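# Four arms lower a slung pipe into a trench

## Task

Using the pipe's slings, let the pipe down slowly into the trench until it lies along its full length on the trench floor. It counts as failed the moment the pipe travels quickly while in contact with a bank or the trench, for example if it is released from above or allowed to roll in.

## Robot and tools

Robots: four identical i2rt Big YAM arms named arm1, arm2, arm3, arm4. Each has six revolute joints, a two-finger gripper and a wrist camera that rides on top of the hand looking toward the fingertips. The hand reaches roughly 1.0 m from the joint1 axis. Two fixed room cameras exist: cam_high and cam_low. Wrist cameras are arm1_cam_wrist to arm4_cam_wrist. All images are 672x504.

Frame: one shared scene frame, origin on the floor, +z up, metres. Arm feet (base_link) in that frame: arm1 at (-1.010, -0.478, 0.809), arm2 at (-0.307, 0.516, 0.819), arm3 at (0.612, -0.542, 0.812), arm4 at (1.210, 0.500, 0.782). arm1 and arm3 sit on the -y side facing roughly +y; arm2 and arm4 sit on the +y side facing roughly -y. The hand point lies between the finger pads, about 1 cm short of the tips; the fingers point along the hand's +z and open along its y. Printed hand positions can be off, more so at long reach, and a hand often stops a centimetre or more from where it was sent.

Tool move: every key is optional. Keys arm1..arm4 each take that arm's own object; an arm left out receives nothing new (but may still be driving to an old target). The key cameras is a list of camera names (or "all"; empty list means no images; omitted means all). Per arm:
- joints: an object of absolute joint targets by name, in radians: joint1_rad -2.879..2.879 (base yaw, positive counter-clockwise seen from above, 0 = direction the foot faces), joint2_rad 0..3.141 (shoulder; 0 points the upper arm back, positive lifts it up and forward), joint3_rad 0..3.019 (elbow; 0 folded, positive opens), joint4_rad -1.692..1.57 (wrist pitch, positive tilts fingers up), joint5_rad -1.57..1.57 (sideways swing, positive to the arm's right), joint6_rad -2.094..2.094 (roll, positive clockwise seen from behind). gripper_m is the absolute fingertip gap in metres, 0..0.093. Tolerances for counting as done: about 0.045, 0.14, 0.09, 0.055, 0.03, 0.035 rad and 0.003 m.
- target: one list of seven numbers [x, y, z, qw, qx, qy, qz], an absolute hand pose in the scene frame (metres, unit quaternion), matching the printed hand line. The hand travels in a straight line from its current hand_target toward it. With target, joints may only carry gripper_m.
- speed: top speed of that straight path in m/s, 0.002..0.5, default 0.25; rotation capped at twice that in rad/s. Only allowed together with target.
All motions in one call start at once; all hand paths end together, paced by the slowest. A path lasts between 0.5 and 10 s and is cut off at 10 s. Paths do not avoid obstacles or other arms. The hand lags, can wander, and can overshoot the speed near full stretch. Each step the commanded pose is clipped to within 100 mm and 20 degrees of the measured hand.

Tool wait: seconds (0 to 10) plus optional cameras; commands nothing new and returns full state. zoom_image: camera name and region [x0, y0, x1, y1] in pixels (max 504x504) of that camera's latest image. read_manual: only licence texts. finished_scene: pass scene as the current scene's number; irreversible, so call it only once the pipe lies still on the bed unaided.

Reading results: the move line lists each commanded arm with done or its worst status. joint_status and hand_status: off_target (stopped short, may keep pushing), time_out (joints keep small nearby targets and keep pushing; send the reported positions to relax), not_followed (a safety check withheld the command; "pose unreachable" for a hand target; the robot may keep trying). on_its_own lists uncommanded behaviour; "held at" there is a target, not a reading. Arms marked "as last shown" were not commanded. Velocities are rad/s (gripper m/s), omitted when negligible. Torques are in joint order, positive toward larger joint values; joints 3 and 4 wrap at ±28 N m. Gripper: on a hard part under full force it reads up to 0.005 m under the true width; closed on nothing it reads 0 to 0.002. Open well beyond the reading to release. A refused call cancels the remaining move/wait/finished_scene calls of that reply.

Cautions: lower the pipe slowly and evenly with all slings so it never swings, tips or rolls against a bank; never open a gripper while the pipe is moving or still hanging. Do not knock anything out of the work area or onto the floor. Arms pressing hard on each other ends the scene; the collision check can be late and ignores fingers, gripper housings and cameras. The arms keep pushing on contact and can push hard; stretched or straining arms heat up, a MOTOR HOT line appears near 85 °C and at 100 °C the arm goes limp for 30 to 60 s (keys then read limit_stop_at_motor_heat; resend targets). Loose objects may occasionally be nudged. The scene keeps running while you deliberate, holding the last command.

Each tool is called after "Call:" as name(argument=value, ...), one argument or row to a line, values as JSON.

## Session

Call:
move(
)

Scene clock: 0.00 s.
Joint torques (N m): no reading
Heat: arm1: hottest joint2_rad 30 °C; arm2: hottest gripper 29 °C; arm3: hottest joint2_rad 29 °C; arm4: hottest joint5_rad 29 °C.
Joint velocities: within noise
arm1.joint_positions: joint1_rad=+0.181 joint2_rad=+0.602 joint3_rad=+1.316 joint4_rad=-1.375 joint5_rad=-0.192 joint6_rad=-0.163 gripper_m=+0.09396
arm1.joint_status: not commanded
arm1.hand: x=-1.0501 y=-0.2454 z=+1.3080 quat_wxyz=(-0.278, +0.713, -0.545, -0.341) (m; scene frame)
arm1.hand_target: x=-1.0502 y=-0.2475 z=+1.3183 quat_wxyz=(-0.286, +0.710, -0.541, -0.348) (m; scene frame)
arm1.hand_status: not commanded
arm2.joint_positions: joint1_rad=-0.039 joint2_rad=+0.499 joint3_rad=+1.459 joint4_rad=-1.321 joint5_rad=-0.112 joint6_rad=+0.052 gripper_m=+0.09396
arm2.joint_status: not commanded
arm2.hand: x=-0.3042 y=+0.3551 z=+1.4198 quat_wxyz=(-0.429, -0.599, -0.556, +0.384) (m; scene frame)
arm2.hand_target: x=-0.3038 y=+0.3587 z=+1.4302 quat_wxyz=(-0.436, -0.593, -0.552, +0.392) (m; scene frame)
arm2.hand_status: not commanded
arm3.joint_positions: joint1_rad=+0.407 joint2_rad=+0.468 joint3_rad=+1.336 joint4_rad=-1.245 joint5_rad=-0.228 joint6_rad=-0.247 gripper_m=+0.09396
arm3.joint_status: not commanded
arm3.hand: x=+0.4772 y=-0.4122 z=+1.3771 quat_wxyz=(-0.254, +0.787, -0.239, -0.508) (m; scene frame)
arm3.hand_target: x=+0.4794 y=-0.4157 z=+1.3869 quat_wxyz=(-0.260, +0.782, -0.236, -0.516) (m; scene frame)
arm3.hand_status: not commanded
arm4.joint_positions: joint1_rad=+0.227 joint2_rad=+0.629 joint3_rad=+1.327 joint4_rad=-1.242 joint5_rad=-0.022 joint6_rad=+0.203 gripper_m=+0.09396
arm4.joint_status: not commanded
arm4.hand: x=+1.2851 y=+0.2546 z=+1.3092 quat_wxyz=(-0.429, -0.584, -0.645, +0.243) (m; scene frame)
arm4.hand_target: x=+1.2844 y=+0.2567 z=+1.3242 quat_wxyz=(-0.441, -0.578, -0.639, +0.250) (m; scene frame)
arm4.hand_status: not commanded
pictures: arm1_cam_wrist, arm2_cam_wrist, arm3_cam_wrist, arm4_cam_wrist, cam_high, cam_low

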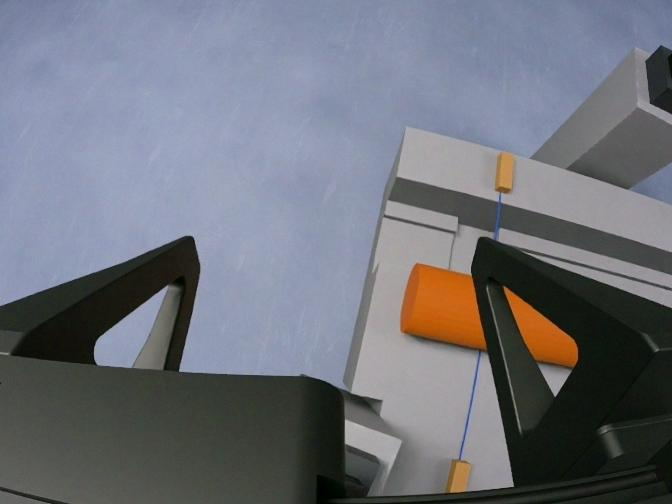

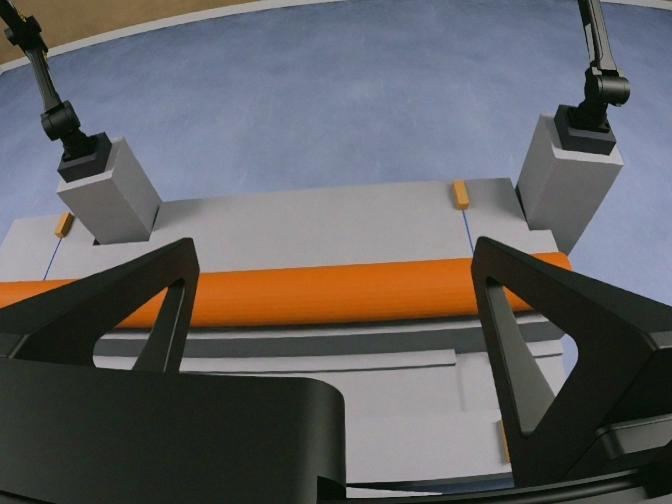

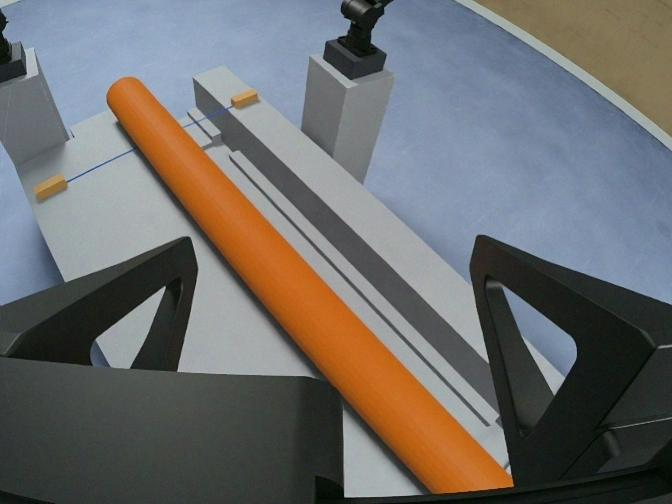

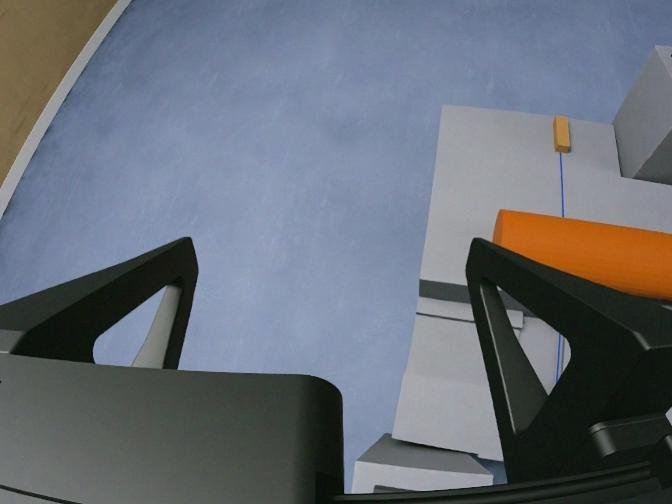

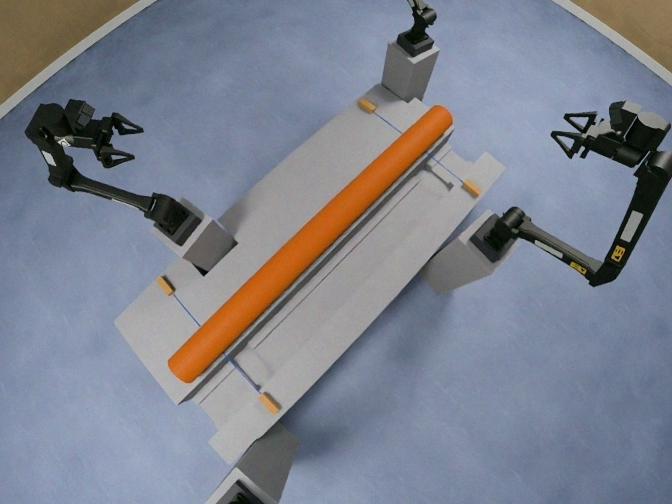

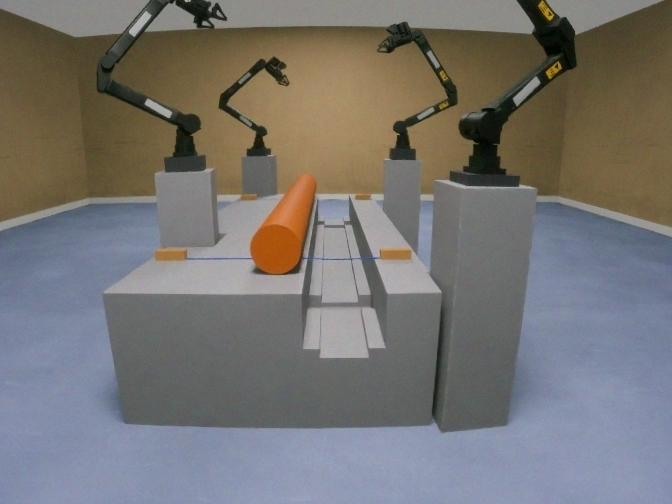

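Call:
move(
  arm1={"target":[-0.68,-0.3,0.93,0,0.707,-0.707,0],"speed":0.35},
  arm2={"target":[-0.65,0.24,0.88,0,0.707,0.707,0],"speed":0.35},
  arm3={"target":[0.90,-0.30,0.93,0,0.707,-0.707,0],"speed":0.35},
  arm4={"target":[0.93,0.24,0.88,0,0.707,0.707,0],"speed":0.35},
  cameras=[],
)

Call:
move(
  arm1={"target":[-0.652,-0.48,0.55,0,0.707,-0.707,0]},
  arm2={"target":[-0.680,0.27,0.55,0,0.707,0.707,0]},
  arm3={"target":[0.915,-0.495,0.55,0,0.707,-0.707,0]},
  arm4={"target":[0.904,0.275,0.55,0,0.707,0.707,0]},
)

Scene clock: 7.73 s.
move: arm1 off_target; arm2 off_target; arm3 off_target; arm4 off_target
arm1.hand_status: off_target (0.014 m and 1.8 deg from the pose sent, 0.532 m and 54.2 deg at the start)
arm2.hand_status: off_target (0.033 m and 4.3 deg from the pose sent, 0.651 m and 70.5 deg at the start)
arm3.hand_status: off_target (0.026 m and 3.4 deg from the pose sent, 0.625 m and 86.9 deg at the start; a joint's target at an end of its range on 19 of 90 steps)
arm4.hand_status: off_target (0.020 m and 3.1 deg from the pose sent, 0.557 m and 59.3 deg at the start)
pictures: none

Scene clock: 10.27 s.
Joint torques (N m): arm1=[0.09 -14.27 1.52 1.03 -0.08 -0.12] | arm2=[-1.49 -18.37 4.46 0.03 -0.09 0.05] | arm3=[1.32 -16.5 -0.03 0.38 -0.2 -0.04] | arm4=[-0.32 -15.09 2.66 0.62 0.06 -0.01]
move: arm1 done; arm2 off_target; arm3 done; arm4 off_target
arm1.joint_positions: joint1_rad=-1.395 joint2_rad=+2.300 joint3_rad=+0.814 joint4_rad=-0.105 joint5_rad=-0.010 joint6_rad=-1.562 gripper_m=+0.09396
arm1.hand: x=-0.6544 y=-0.4801 z=+0.5550 quat_wxyz=(+0.002, +0.703, -0.711, -0.002) (m; scene frame)
arm1.hand_target: x=-0.6520 y=-0.4800 z=+0.5501 quat_wxyz=(+0.000, +0.707, -0.707, +0.000) (m; scene frame)
arm1.hand_status: done (0.006 m and 0.7 deg from the pose sent, 0.415 m and 1.8 deg at the start)
arm2.joint_positions: joint1_rad=-0.917 joint2_rad=+2.394 joint3_rad=+1.069 joint4_rad=-0.296 joint5_rad=+0.012 joint6_rad=-0.982 gripper_m=+0.09396
arm2.hand: x=-0.6625 y=+0.2751 z=+0.5461 quat_wxyz=(-0.004, -0.705, -0.709, -0.019) (m; scene frame)
arm2.hand_target: x=-0.6798 y=+0.2702 z=+0.5504 quat_wxyz=(+0.000, -0.707, -0.707, +0.000) (m; scene frame)
arm2.hand_status: off_target (0.019 m and 2.2 deg from the pose sent, 0.314 m and 4.3 deg at the start)
arm3.joint_positions: joint1_rad=-1.583 joint2_rad=+2.312 joint3_rad=+0.683 joint4_rad=+0.041 joint5_rad=+0.009 joint6_rad=-1.409 gripper_m=+0.09396
arm3.hand: x=+0.9107 y=-0.4959 z=+0.5500 quat_wxyz=(+0.005, +0.704, -0.710, -0.004) (m; scene frame)
arm3.hand_target: x=+0.9149 y=-0.4950 z=+0.5500 quat_wxyz=(+0.000, +0.707, -0.707, +0.000) (m; scene frame)
arm3.hand_status: done (0.004 m and 0.9 deg from the pose sent, 0.407 m and 3.4 deg at the start)
arm4.joint_positions: joint1_rad=-0.993 joint2_rad=+2.234 joint3_rad=+0.831 joint4_rad=-0.205 joint5_rad=+0.004 joint6_rad=-0.922 gripper_m=+0.09396
arm4.hand: x=+0.9196 y=+0.2821 z=+0.5461 quat_wxyz=(-0.003, -0.709, -0.705, -0.019) (m; scene frame)
arm4.hand_target: x=+0.9041 y=+0.2751 z=+0.5504 quat_wxyz=(+0.000, -0.707, -0.707, +0.000) (m; scene frame)
arm4.hand_status: off_target (0.018 m and 2.3 deg from the pose sent, 0.320 m and 3.2 deg at the start)
pictures: arm1_cam_wrist, arm2_cam_wrist, arm3_cam_wrist, arm4_cam_wrist, cam_high, cam_low

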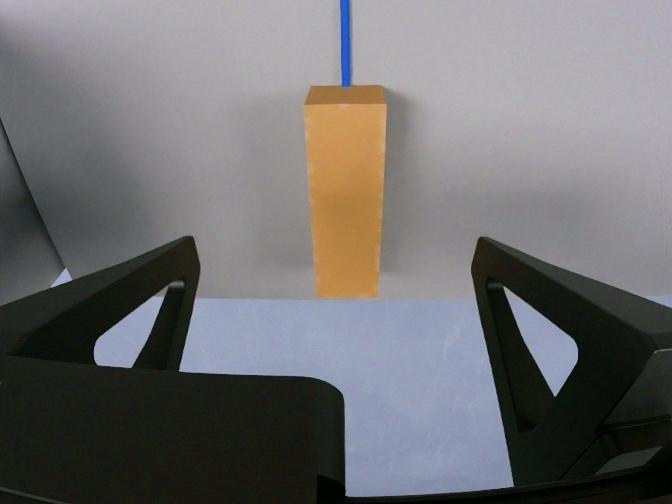

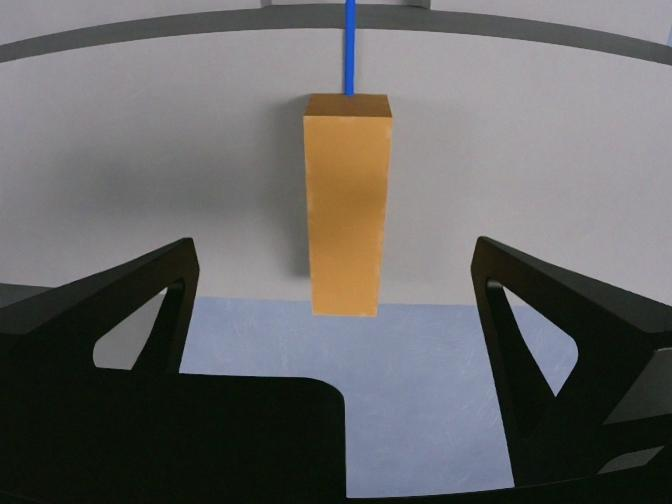

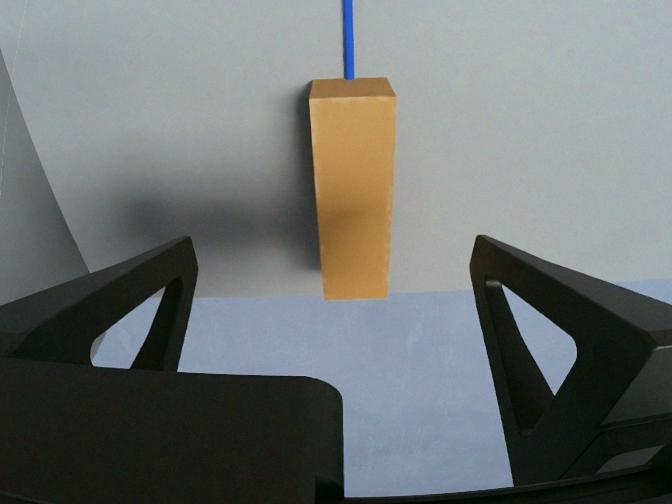

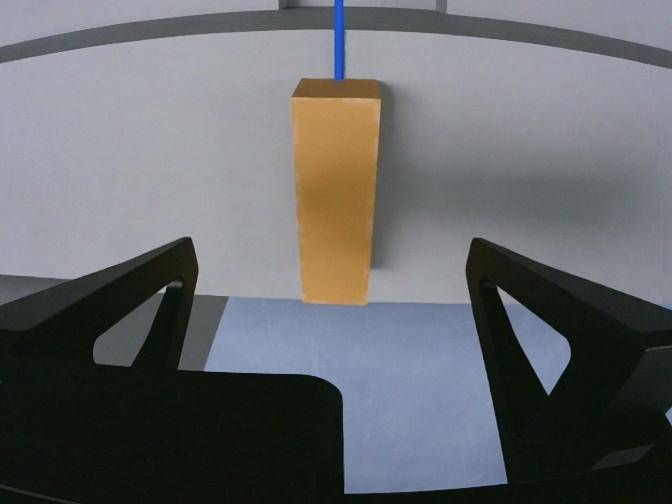

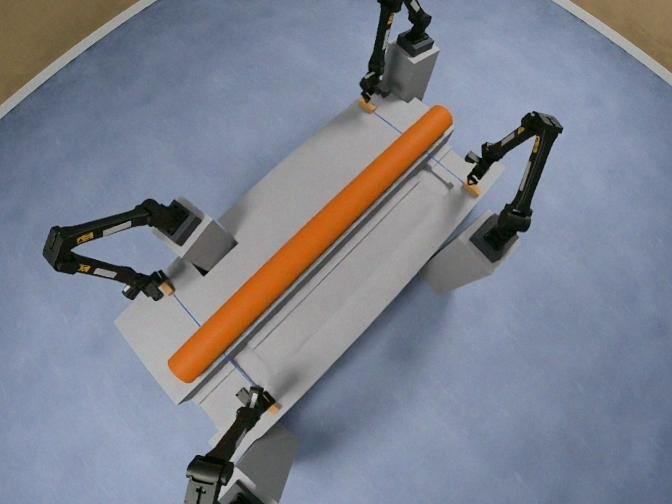

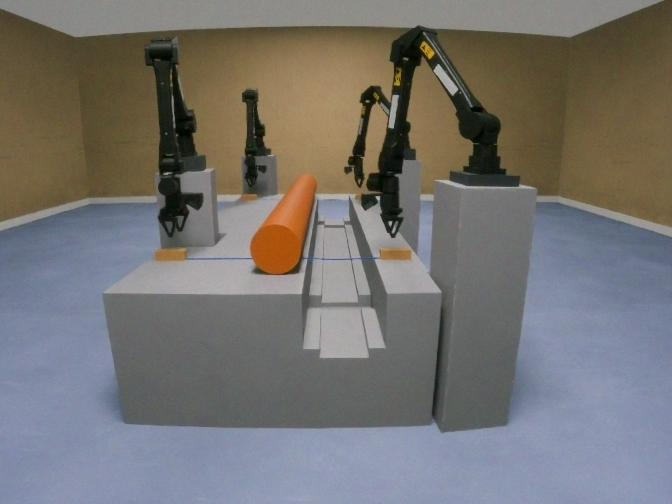

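Call:
move(
  arm1={"target":[-0.657,-0.481,0.451,0,0.707,-0.707,0],"speed":0.1},
  arm2={"target":[-0.678,0.272,0.459,0,0.707,0.707,0],"speed":0.1},
  arm3={"target":[0.920,-0.495,0.456,0,0.707,-0.707,0],"speed":0.1},
  arm4={"target":[0.908,0.275,0.459,0,0.707,0.707,0],"speed":0.1},
)

Scene clock: 16.97 s.
Joint torques (N m): arm1=[0.03 -14.27 0.21 1.11 -0.07 -0.08] | arm2=[-1.67 -17.55 3.32 0.1 -0.16 0.06] | arm3=[0.85 -16.62 -0.99 0.42 -0.22 -0.06] | arm4=[0.03 -14.39 1.24 0.77 -0.09 0.06]
move: arm1 off_target; arm2 off_target; arm3 done; arm4 done
arm1.joint_positions: joint1_rad=-1.395 joint2_rad=+2.583 joint3_rad=+0.952 joint4_rad=+0.055 joint5_rad=-0.010 joint6_rad=-1.563 gripper_m=+0.09396
arm1.hand: x=-0.6504 y=-0.4810 z=+0.4603 quat_wxyz=(-0.003, +0.704, -0.711, +0.003) (m; scene frame)
arm1.hand_target: x=-0.6570 y=-0.4810 z=+0.4513 quat_wxyz=(+0.000, +0.707, -0.707, +0.000) (m; scene frame)
arm1.hand_status: off_target (0.011 m and 0.8 deg from the pose sent, 0.104 m and 0.7 deg at the start)
arm2.joint_positions: joint1_rad=-0.918 joint2_rad=+2.615 joint3_rad=+1.192 joint4_rad=-0.178 joint5_rad=+0.014 joint6_rad=-0.987 gripper_m=+0.09396
arm2.hand: x=-0.6678 y=+0.2714 z=+0.4628 quat_wxyz=(-0.002, -0.704, -0.710, -0.010) (m; scene frame)
arm2.hand_target: x=-0.6780 y=+0.2721 z=+0.4593 quat_wxyz=(+0.000, -0.707, -0.707, +0.000) (m; scene frame)
arm2.hand_status: off_target (0.011 m and 1.2 deg from the pose sent, 0.089 m and 2.2 deg at the start)
arm3.joint_positions: joint1_rad=-1.583 joint2_rad=+2.595 joint3_rad=+0.848 joint4_rad=+0.174 joint5_rad=+0.009 joint6_rad=-1.415 gripper_m=+0.09396
arm3.hand: x=+0.9227 y=-0.4932 z=+0.4606 quat_wxyz=(-0.001, +0.706, -0.708, +0.001) (m; scene frame)
arm3.hand_target: x=+0.9200 y=-0.4949 z=+0.4561 quat_wxyz=(+0.000, +0.707, -0.707, +0.000) (m; scene frame)
arm3.hand_status: done (0.006 m and 0.2 deg from the pose sent, 0.095 m and 0.9 deg at the start)
arm4.joint_positions: joint1_rad=-0.993 joint2_rad=+2.481 joint3_rad=+0.941 joint4_rad=-0.045 joint5_rad=+0.008 joint6_rad=-0.923 gripper_m=+0.09396
arm4.hand: x=+0.9133 y=+0.2776 z=+0.4628 quat_wxyz=(+0.000, -0.709, -0.706, -0.008) (m; scene frame)
arm4.hand_target: x=+0.9080 y=+0.2751 z=+0.4592 quat_wxyz=(+0.000, -0.707, -0.707, +0.000) (m; scene frame)
arm4.hand_status: done (0.007 m and 1.0 deg from the pose sent, 0.088 m and 2.3 deg at the start)
pictures: arm1_cam_wrist, arm2_cam_wrist, arm3_cam_wrist, arm4_cam_wrist, cam_high, cam_low

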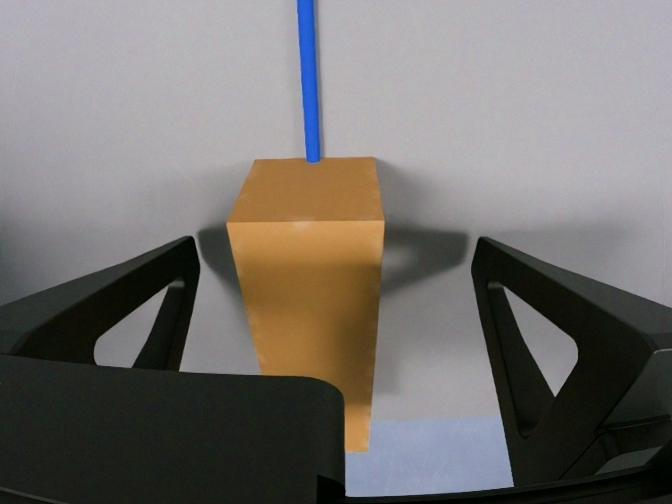

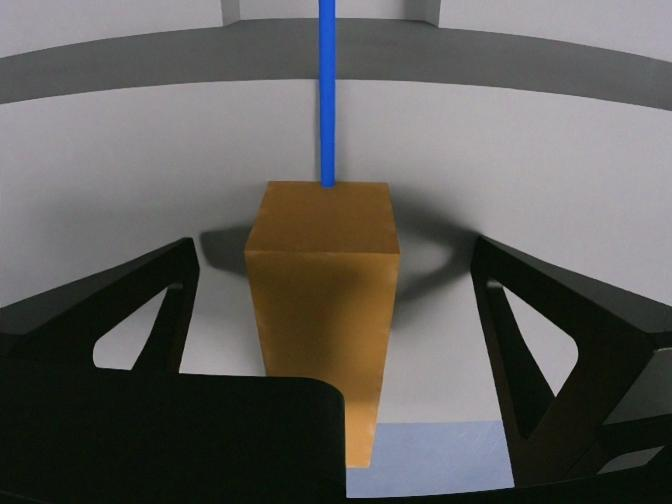

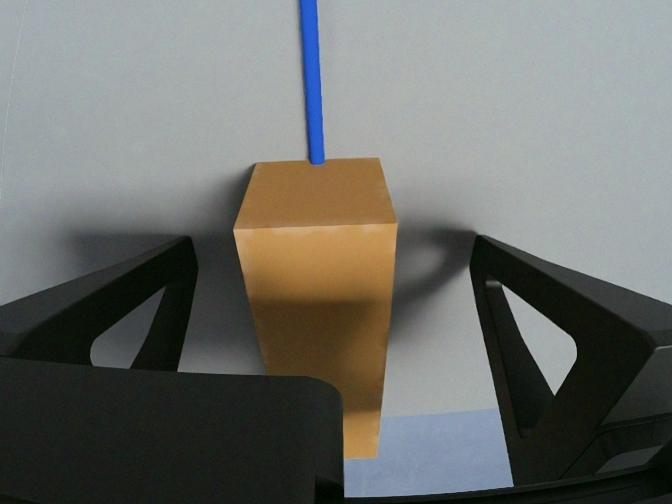

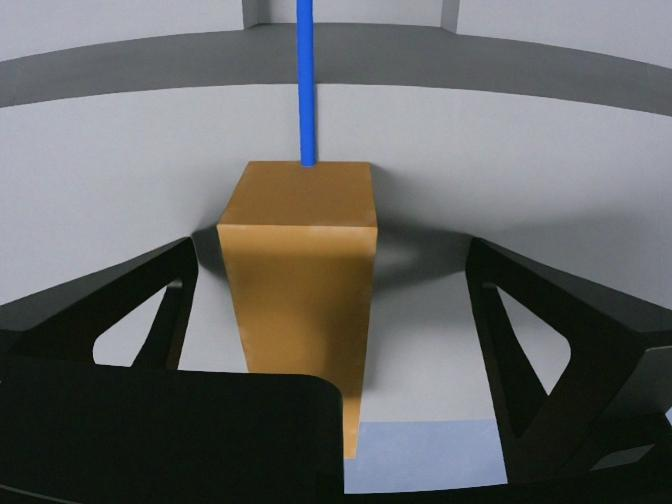

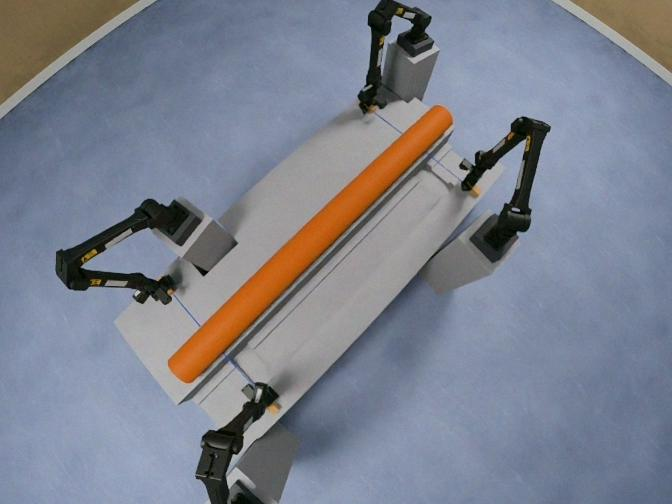

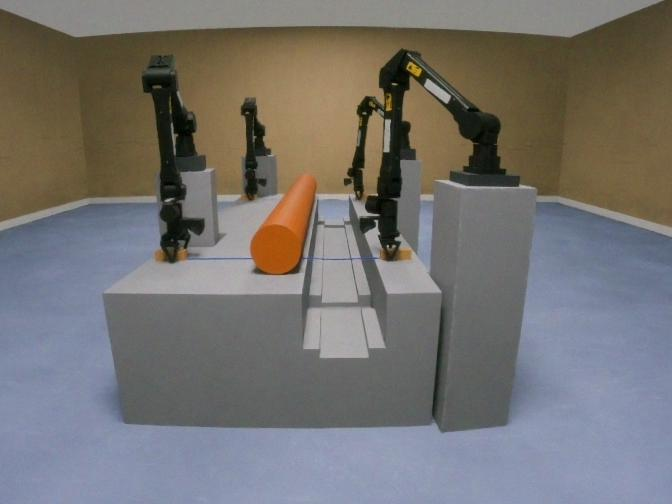

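Call:
move(
  arm1={"target":[-0.667,-0.481,0.451,0,0.707,-0.707,0],"speed":0.1},
  arm2={"target":[-0.674,0.272,0.459,0,0.707,0.707,0],"speed":0.1},
  arm3={"target":[0.914,-0.495,0.456,0,0.707,-0.707,0],"speed":0.1},
  arm4={"target":[0.918,0.275,0.459,0,0.707,0.707,0],"speed":0.1},
  cameras=[],
)

Call:
move(
  arm1={"joints":{"gripper_m":0.02}},
  arm2={"joints":{"gripper_m":0.02}},
  arm3={"joints":{"gripper_m":0.02}},
  arm4={"joints":{"gripper_m":0.02}},
  cameras=[],
)

Call:
move(
  arm1={"target":[-0.650,-0.275,0.69,0,0.707,-0.707,0],"speed":0.15},
  arm2={"target":[-0.674,0.045,0.70,0,0.707,0.707,0],"speed":0.15},
  arm3={"target":[0.920,-0.275,0.69,0,0.707,-0.707,0],"speed":0.15},
  arm4={"target":[0.910,0.042,0.70,0,0.707,0.707,0],"speed":0.15},
)

Scene clock: 23.77 s.
move: arm1 off_target; arm2 done; arm3 off_target; arm4 done
arm1.hand_status: off_target (0.017 m and 1.3 deg from the pose sent, 0.019 m and 0.8 deg at the start)
arm2.hand_status: done (0.007 m and 1.1 deg from the pose sent, 0.007 m and 1.2 deg at the start)
arm3.hand_status: off_target (0.014 m and 1.1 deg from the pose sent, 0.010 m and 0.2 deg at the start)
arm4.hand_status: done (0.006 m and 0.3 deg from the pose sent, 0.007 m and 0.9 deg at the start)
pictures: none

Scene clock: 24.43 s.
move: arm1 off_target; arm2 off_target; arm3 off_target; arm4 off_target
arm1.joint_status: gripper_m off_target (ended at +0.03376, target +0.02000)
arm2.joint_status: gripper_m off_target (ended at +0.03420, target +0.02000)
arm3.joint_status: gripper_m off_target (ended at +0.03471, target +0.02000)
arm4.joint_status: gripper_m off_target (ended at +0.03456, target +0.02000)
pictures: none

Scene clock: 27.37 s.
Joint torques (N m): arm1=[-0.09 -15.97 5.89 0.06 -0.08 0.08] | arm2=[0.03 -23.82 10.63 -1.02 -0.15 0.23] | arm3=[1.55 -18.78 5.3 -0.42 -0.26 0.08] | arm4=[0.79 -21.13 8.4 -0.36 0.05 0.32]
move: arm1 off_target; arm2 off_target; arm3 off_target; arm4 off_target
arm1.joint_positions: joint1_rad=-0.882 joint2_rad=+1.963 joint3_rad=+0.875 joint4_rad=-0.510 joint5_rad=-0.015 joint6_rad=-1.069 gripper_m=+0.03374
arm1.hand: x=-0.6603 y=-0.2820 z=+0.6824 quat_wxyz=(+0.009, +0.710, -0.704, -0.002) (m; scene frame)
arm1.hand_target: x=-0.6501 y=-0.2750 z=+0.6901 quat_wxyz=(+0.000, +0.707, -0.707, +0.000) (m; scene frame)
arm1.hand_status: off_target (0.015 m and 1.2 deg from the pose sent, 0.308 m and 1.3 deg at the start)
arm2.joint_positions: joint1_rad=-0.607 joint2_rad=+2.287 joint3_rad=+1.485 joint4_rad=-0.828 joint5_rad=+0.009 joint6_rad=-0.669 gripper_m=+0.03417
arm2.hand: x=-0.6636 y=+0.0653 z=+0.6791 quat_wxyz=(+0.003, -0.707, -0.707, -0.022) (m; scene frame)
arm2.hand_target: x=-0.6735 y=+0.0455 z=+0.7004 quat_wxyz=(+0.000, -0.707, -0.707, +0.000) (m; scene frame)
arm2.hand_status: off_target (0.031 m and 2.6 deg from the pose sent, 0.327 m and 0.8 deg at the start)
arm3.joint_positions: joint1_rad=-1.022 joint2_rad=+1.964 joint3_rad=+0.862 joint4_rad=-0.497 joint5_rad=+0.006 joint6_rad=-0.862 gripper_m=+0.03467
arm3.hand: x=+0.9121 y=-0.2836 z=+0.6829 quat_wxyz=(+0.010, +0.709, -0.705, +0.000) (m; scene frame)
arm3.hand_target: x=+0.9198 y=-0.2751 z=+0.6900 quat_wxyz=(+0.000, +0.707, -0.707, +0.000) (m; scene frame)
arm3.hand_status: off_target (0.014 m and 1.2 deg from the pose sent, 0.316 m and 1.0 deg at the start)
arm4.joint_positions: joint1_rad=-0.651 joint2_rad=+2.115 joint3_rad=+1.293 joint4_rad=-0.802 joint5_rad=+0.004 joint6_rad=-0.593 gripper_m=+0.03454
arm4.hand: x=+0.9206 y=+0.0642 z=+0.6757 quat_wxyz=(+0.005, -0.704, -0.710, -0.026) (m; scene frame)
arm4.hand_target: x=+0.9105 y=+0.0428 z=+0.7004 quat_wxyz=(+0.000, -0.707, -0.707, +0.000) (m; scene frame)
arm4.hand_status: off_target (0.035 m and 3.1 deg from the pose sent, 0.334 m and 0.1 deg at the start)
pictures: arm1_cam_wrist, arm2_cam_wrist, arm3_cam_wrist, arm4_cam_wrist, cam_high, cam_low

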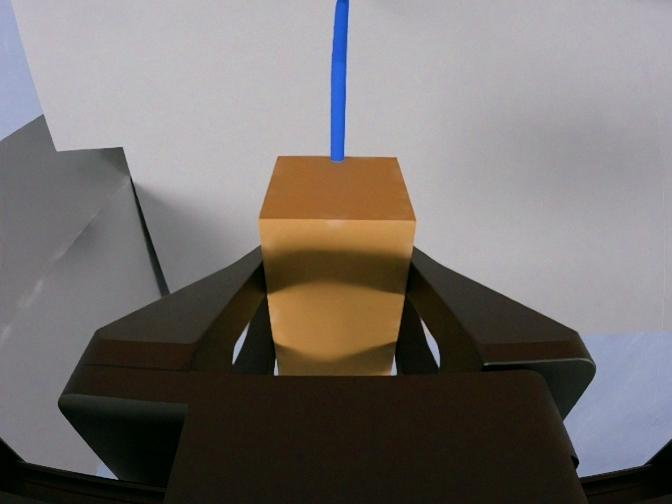

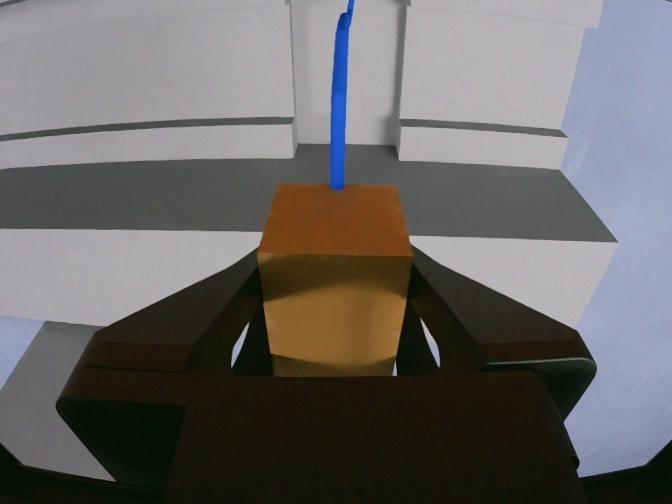

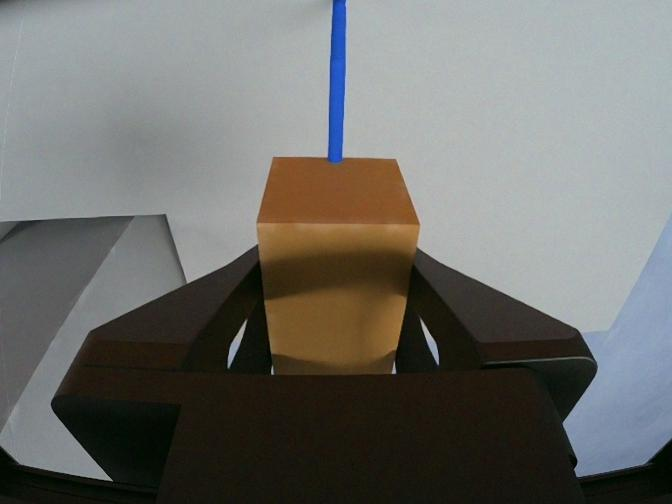

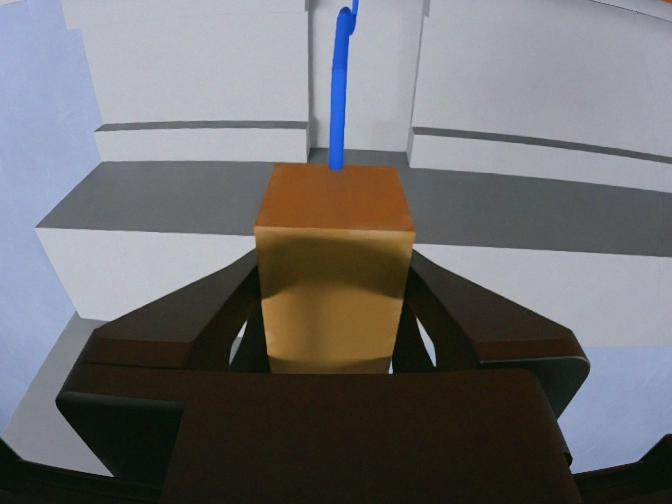

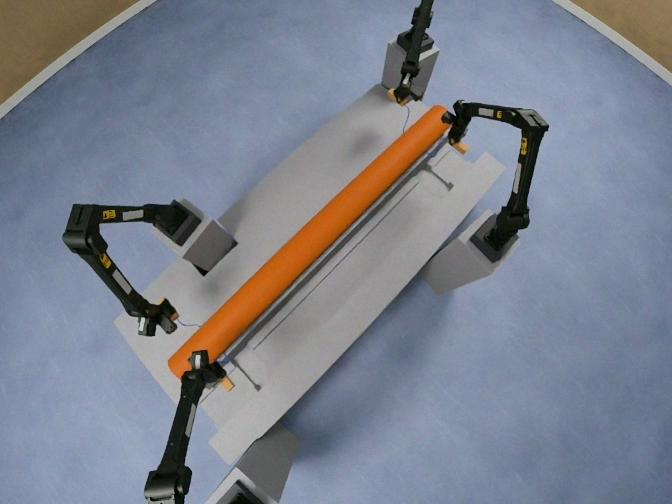

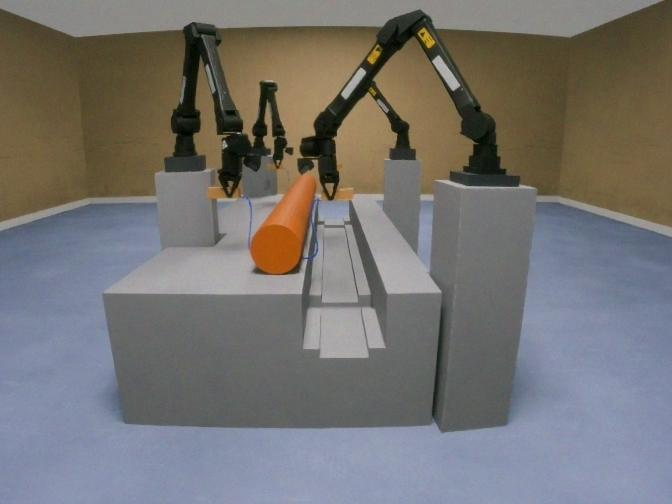

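Call:
move(
  arm1={"target":[-0.642,-0.268,0.81,0,0.707,-0.707,0],"speed":0.08},
  arm2={"target":[-0.677,0.040,0.84,0,0.707,0.707,0],"speed":0.08},
  arm3={"target":[0.928,-0.268,0.81,0,0.707,-0.707,0],"speed":0.08},
  arm4={"target":[0.904,0.037,0.84,0,0.707,0.707,0],"speed":0.08},
  cameras=["cam_low"],
)

Scene clock: 34.63 s.
Joint torques (N m): arm1=[-0.26 -21.6 10.17 -1.29 -0.07 -0.09] | arm2=[-0.56 -31.09 14.68 -2.54 -0.13 0.1] | arm3=[1.03 -24.59 9.24 -1.55 -0.24 -0.03] | arm4=[0.56 -28.51 12.67 -1.57 -0.01 0.18]
move: arm1 off_target; arm2 off_target; arm3 off_target; arm4 off_target
arm1.joint_positions: joint1_rad=-0.871 joint2_rad=+1.788 joint3_rad=+0.908 joint4_rad=-0.801 joint5_rad=-0.015 joint6_rad=-1.053 gripper_m=+0.03374
arm1.hand: x=-0.6759 y=-0.2843 z=+0.7586 quat_wxyz=(+0.049, +0.707, -0.705, -0.013) (m; scene frame)
arm1.hand_target: x=-0.6444 y=-0.2693 z=+0.8082 quat_wxyz=(+0.000, +0.707, -0.707, +0.000) (m; scene frame)
arm1.hand_status: off_target (0.064 m and 5.9 deg from the pose sent, 0.130 m and 1.2 deg at the start)
arm2.joint_positions: joint1_rad=-0.598 joint2_rad=+2.175 joint3_rad=+1.498 joint4_rad=-1.048 joint5_rad=+0.009 joint6_rad=-0.653 gripper_m=+0.03417
arm2.hand: x=-0.6471 y=+0.0792 z=+0.7486 quat_wxyz=(+0.009, -0.707, -0.704, -0.069) (m; scene frame)
arm2.hand_target: x=-0.6719 y=+0.0465 z=+0.8347 quat_wxyz=(+0.000, -0.707, -0.707, +0.001) (m; scene frame)
arm2.hand_status: off_target (0.104 m and 8.0 deg from the pose sent, 0.163 m and 2.6 deg at the start; pose on its path clipped on 16 of 68 steps)
arm3.joint_positions: joint1_rad=-1.018 joint2_rad=+1.782 joint3_rad=+0.900 joint4_rad=-0.804 joint5_rad=+0.006 joint6_rad=-0.850 gripper_m=+0.03467
arm3.hand: x=+0.9009 y=-0.2916 z=+0.7626 quat_wxyz=(+0.053, +0.706, -0.707, -0.003) (m; scene frame)
arm3.hand_target: x=+0.9261 y=-0.2696 z=+0.8085 quat_wxyz=(+0.000, +0.707, -0.707, +0.000) (m; scene frame)
arm3.hand_status: off_target (0.060 m and 6.1 deg from the pose sent, 0.129 m and 1.2 deg at the start)
arm4.joint_positions: joint1_rad=-0.651 joint2_rad=+2.001 joint3_rad=+1.343 joint4_rad=-1.072 joint5_rad=+0.006 joint6_rad=-0.585 gripper_m=+0.03454
arm4.hand: x=+0.9300 y=+0.0796 z=+0.7517 quat_wxyz=(+0.016, -0.705, -0.705, -0.078) (m; scene frame)
arm4.hand_target: x=+0.9083 y=+0.0437 z=+0.8369 quat_wxyz=(+0.000, -0.707, -0.707, +0.000) (m; scene frame)
arm4.hand_status: off_target (0.101 m and 9.1 deg from the pose sent, 0.167 m and 3.1 deg at the start; pose on its path clipped on 17 of 68 steps)
pictures: cam_low

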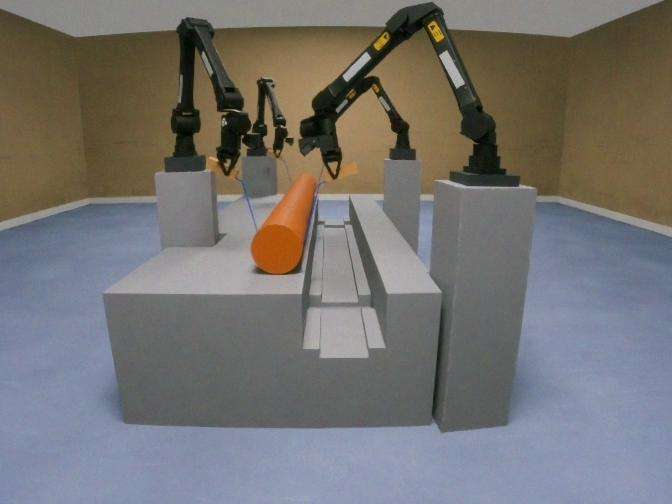

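Call:
move(
  arm1={"joints":{"joint2_rad":1.62}},
  arm3={"joints":{"joint2_rad":1.62}},
  arm2={"joints":{"joint2_rad":2.00}},
  arm4={"joints":{"joint2_rad":1.82}},
  cameras=[],
)

Call:
move(
  arm1={"joints":{"joint2_rad":1.53}},
  arm3={"joints":{"joint2_rad":1.53}},
  arm2={"joints":{"joint2_rad":1.935}},
  arm4={"joints":{"joint2_rad":1.75}},
  cameras=["cam_low"],
)

Call:
move(
  cameras=["cam_low"],
)

Scene clock: 40.13 s.
Heat: arm1: hottest joint2_rad 31 °C; arm2: hottest joint2_rad 34 °C; arm3: hottest joint2_rad 30 °C; arm4: hottest joint3_rad 32 °C.
move: arm1 done; arm2 done; arm3 done; arm4 done
arm1.joint_status: all done
arm2.joint_status: all done
arm3.joint_status: all done
arm4.joint_status: all done
pictures: none

Scene clock: 41.23 s.
move: arm1 done; arm2 done; arm3 done; arm4 done
arm1.joint_status: all done
arm2.joint_status: all done
arm3.joint_status: all done
arm4.joint_status: all done
pictures: cam_low

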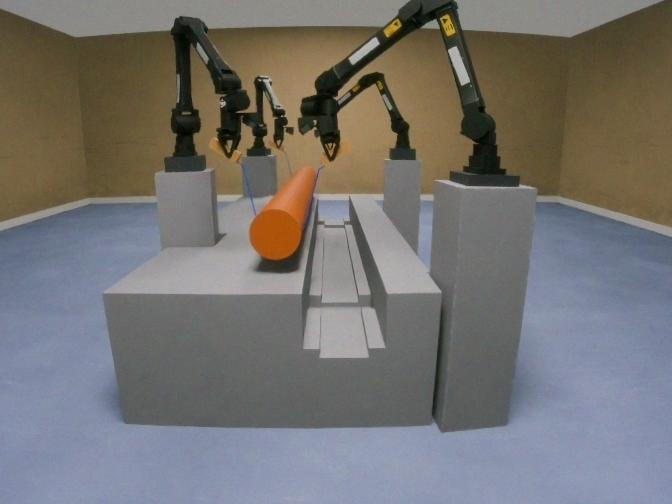

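Scene clock: 41.23 s.
Joint torques (N m): arm1=[-1.2 -19.84 11.45 -0.13 0.01 -0.05] | arm2=[-0.62 -31.79 15.34 -1.68 -0.14 0.07] | arm3=[0.85 -23.12 10.4 -0.43 -0.16 -0.01] | arm4=[0.26 -28.4 13.24 -0.95 -0.02 0.18]
Heat: arm1: hottest joint2_rad 31 °C; arm2: hottest joint2_rad 34 °C; arm3: hottest joint2_rad 30 °C; arm4: hottest joint3_rad 33 °C.
Joint velocities: within noise
arm1.joint_positions: joint1_rad=-0.868 joint2_rad=+1.610 joint3_rad=+0.908 joint4_rad=-0.829 joint5_rad=-0.017 joint6_rad=-1.052 gripper_m=+0.03374
arm1.joint_status: all done
arm1.hand: x=-0.6604 y=-0.2723 z=+0.8259 quat_wxyz=(-0.023, +0.709, -0.704, +0.005) (m; scene frame)
arm1.hand_target: x=-0.6305 y=-0.2603 z=+0.8786 quat_wxyz=(-0.083, +0.705, -0.704, +0.023) (m; scene frame)
arm1.hand_status: not commanded
arm2.joint_positions: joint1_rad=-0.596 joint2_rad=+2.060 joint3_rad=+1.498 joint4_rad=-1.066 joint5_rad=+0.009 joint6_rad=-0.652 gripper_m=+0.03417
arm2.joint_status: all done
arm2.hand: x=-0.6563 y=+0.0671 z=+0.8115 quat_wxyz=(+0.003, -0.709, -0.705, -0.021) (m; scene frame)
arm2.hand_target: x=-0.6786 y=+0.0390 z=+0.9098 quat_wxyz=(-0.008, -0.706, -0.705, +0.065) (m; scene frame)
arm2.hand_status: not commanded
arm3.joint_positions: joint1_rad=-1.014 joint2_rad=+1.614 joint3_rad=+0.900 joint4_rad=-0.822 joint5_rad=+0.004 joint6_rad=-0.850 gripper_m=+0.03467
arm3.joint_status: all done
arm3.hand: x=+0.9152 y=-0.2769 z=+0.8254 quat_wxyz=(-0.022, +0.707, -0.707, +0.001) (m; scene frame)
arm3.hand_target: x=+0.9391 y=-0.2587 z=+0.8766 quat_wxyz=(-0.084, +0.704, -0.705, +0.006) (m; scene frame)
arm3.hand_status: not commanded
arm4.joint_positions: joint1_rad=-0.647 joint2_rad=+1.873 joint3_rad=+1.343 joint4_rad=-1.083 joint5_rad=+0.006 joint6_rad=-0.584 gripper_m=+0.03454
arm4.joint_status: all done
arm4.hand: x=+0.9236 y=+0.0674 z=+0.8149 quat_wxyz=(+0.005, -0.706, -0.708, -0.021) (m; scene frame)
arm4.hand_target: x=+0.9051 y=+0.0394 z=+0.9084 quat_wxyz=(-0.014, -0.706, -0.705, +0.066) (m; scene frame)
arm4.hand_status: not commanded
pictures: cam_low

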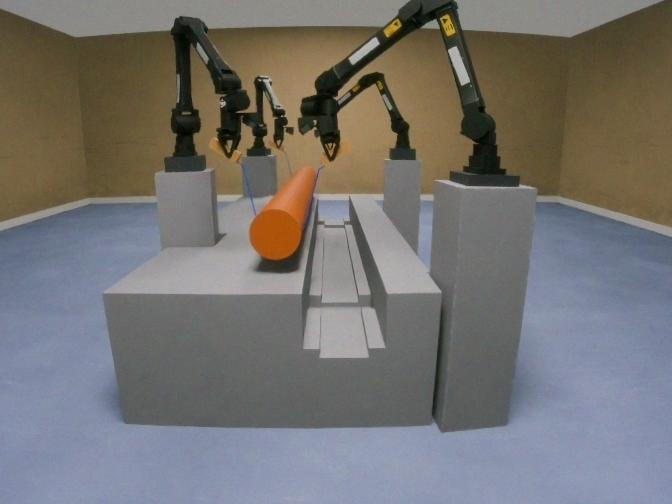

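Call:
move(
  arm1={"target":[-0.636,-0.164,0.880,0,0.707,-0.707,0],"speed":0.07},
  arm2={"target":[-0.683,0.138,0.912,0,0.707,0.707,0],"speed":0.07},
  arm3={"target":[0.936,-0.162,0.880,0,0.707,-0.707,0],"speed":0.07},
  arm4={"target":[0.904,0.141,0.912,0,0.707,0.707,0],"speed":0.07},
  cameras=[],
)

Call:
move(
  arm1={"target":[-0.636,-0.053,0.890,0,0.707,-0.707,0],"speed":0.07},
  arm2={"target":[-0.683,0.252,0.896,0,0.707,0.707,0],"speed":0.07},
  arm3={"target":[0.938,-0.050,0.892,0,0.707,-0.707,0],"speed":0.07},
  arm4={"target":[0.903,0.253,0.900,0,0.707,0.707,0],"speed":0.07},
  cameras=["cam_high","cam_low"],
)

Scene clock: 47.30 s.
move: arm1 off_target; arm2 off_target; arm3 off_target; arm4 off_target
arm1.hand_status: off_target (0.070 m and 6.1 deg from the pose sent, 0.124 m and 2.8 deg at the start)
arm2.hand_status: off_target (0.083 m and 6.8 deg from the pose sent, 0.126 m and 2.5 deg at the start; pose on its path clipped on 22 of 61 steps)
arm3.hand_status: off_target (0.069 m and 6.7 deg from the pose sent, 0.129 m and 2.5 deg at the start)
arm4.hand_status: off_target (0.079 m and 7.3 deg from the pose sent, 0.123 m and 2.4 deg at the start)
pictures: none

Scene clock: 50.47 s.
Joint torques (N m): arm1=[-1.73 -25 15.01 -1.17 0.05 -0.03] | arm2=[-2.55 -24.76 10.81 -1.1 -0.15 -0.06] | arm3=[0.44 -31.97 13.23 -1.57 -0.11 0.02] | arm4=[-1.03 -21.42 9.57 -0.65 -0.07 -0.13]
move: arm1 off_target; arm2 off_target; arm3 off_target; arm4 off_target
arm1.joint_positions: joint1_rad=-0.537 joint2_rad=+1.960 joint3_rad=+1.409 joint4_rad=-1.145 joint5_rad=-0.018 joint6_rad=-0.728 gripper_m=+0.03375
arm1.hand: x=-0.6693 y=-0.0815 z=+0.8214 quat_wxyz=(+0.061, +0.709, -0.702, +0.003) (m; scene frame)
arm1.hand_target: x=-0.6399 y=-0.0576 z=+0.8901 quat_wxyz=(-0.001, +0.707, -0.707, +0.000) (m; scene frame)
arm1.hand_status: off_target (0.081 m and 7.1 deg from the pose sent, 0.155 m and 6.1 deg at the start)
arm2.joint_positions: joint1_rad=-0.863 joint2_rad=+1.774 joint3_rad=+1.130 joint4_rad=-1.063 joint5_rad=+0.016 joint6_rad=-0.932 gripper_m=+0.03417
arm2.hand: x=-0.6576 y=+0.2558 z=+0.8396 quat_wxyz=(-0.007, -0.702, -0.709, -0.062) (m; scene frame)
arm2.hand_target: x=-0.6809 y=+0.2533 z=+0.8937 quat_wxyz=(+0.001, -0.707, -0.707, +0.000) (m; scene frame)
arm2.hand_status: off_target (0.062 m and 7.1 deg from the pose sent, 0.130 m and 6.8 deg at the start)
arm3.joint_positions: joint1_rad=-0.741 joint2_rad=+2.047 joint3_rad=+1.525 joint4_rad=-1.190 joint5_rad=+0.001 joint6_rad=-0.584 gripper_m=+0.03467
arm3.hand: x=+0.9134 y=-0.0795 z=+0.8196 quat_wxyz=(+0.064, +0.708, -0.703, +0.013) (m; scene frame)
arm3.hand_target: x=+0.9350 y=-0.0546 z=+0.8916 quat_wxyz=(-0.001, +0.707, -0.707, +0.000) (m; scene frame)
arm3.hand_status: off_target (0.082 m and 7.5 deg from the pose sent, 0.159 m and 6.7 deg at the start)
arm4.joint_positions: joint1_rad=-0.933 joint2_rad=+1.553 joint3_rad=+0.991 joint4_rad=-1.141 joint5_rad=+0.010 joint6_rad=-0.862 gripper_m=+0.03454
arm4.hand: x=+0.9229 y=+0.2599 z=+0.8444 quat_wxyz=(-0.003, -0.707, -0.704, -0.067) (m; scene frame)
arm4.hand_target: x=+0.9051 y=+0.2544 z=+0.8971 quat_wxyz=(+0.002, -0.707, -0.707, +0.000) (m; scene frame)
arm4.hand_status: off_target (0.059 m and 7.7 deg from the pose sent, 0.127 m and 7.3 deg at the start)
pictures: cam_high, cam_low

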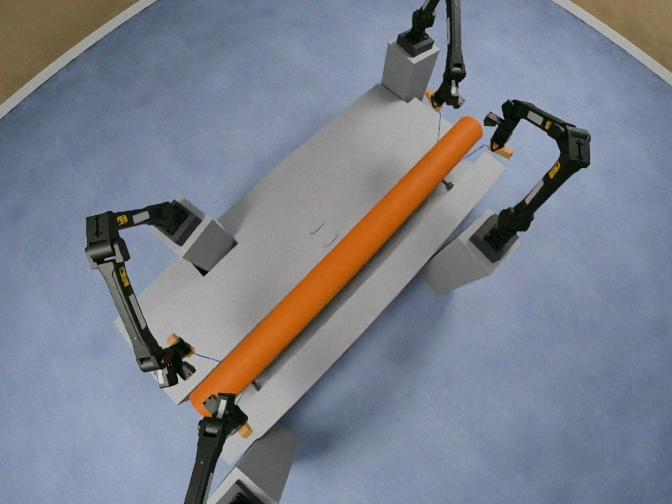

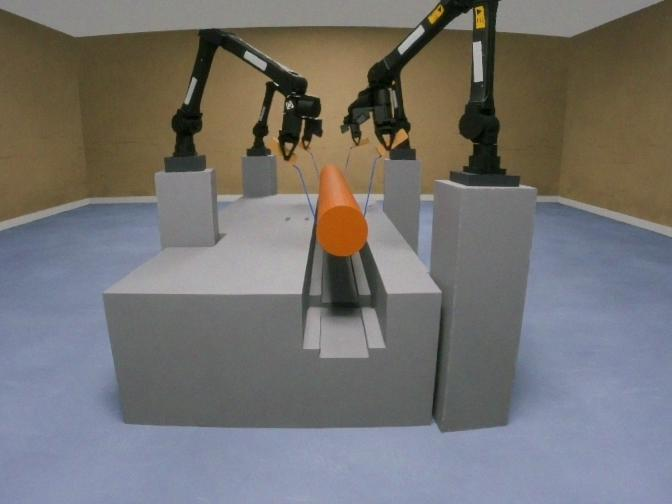

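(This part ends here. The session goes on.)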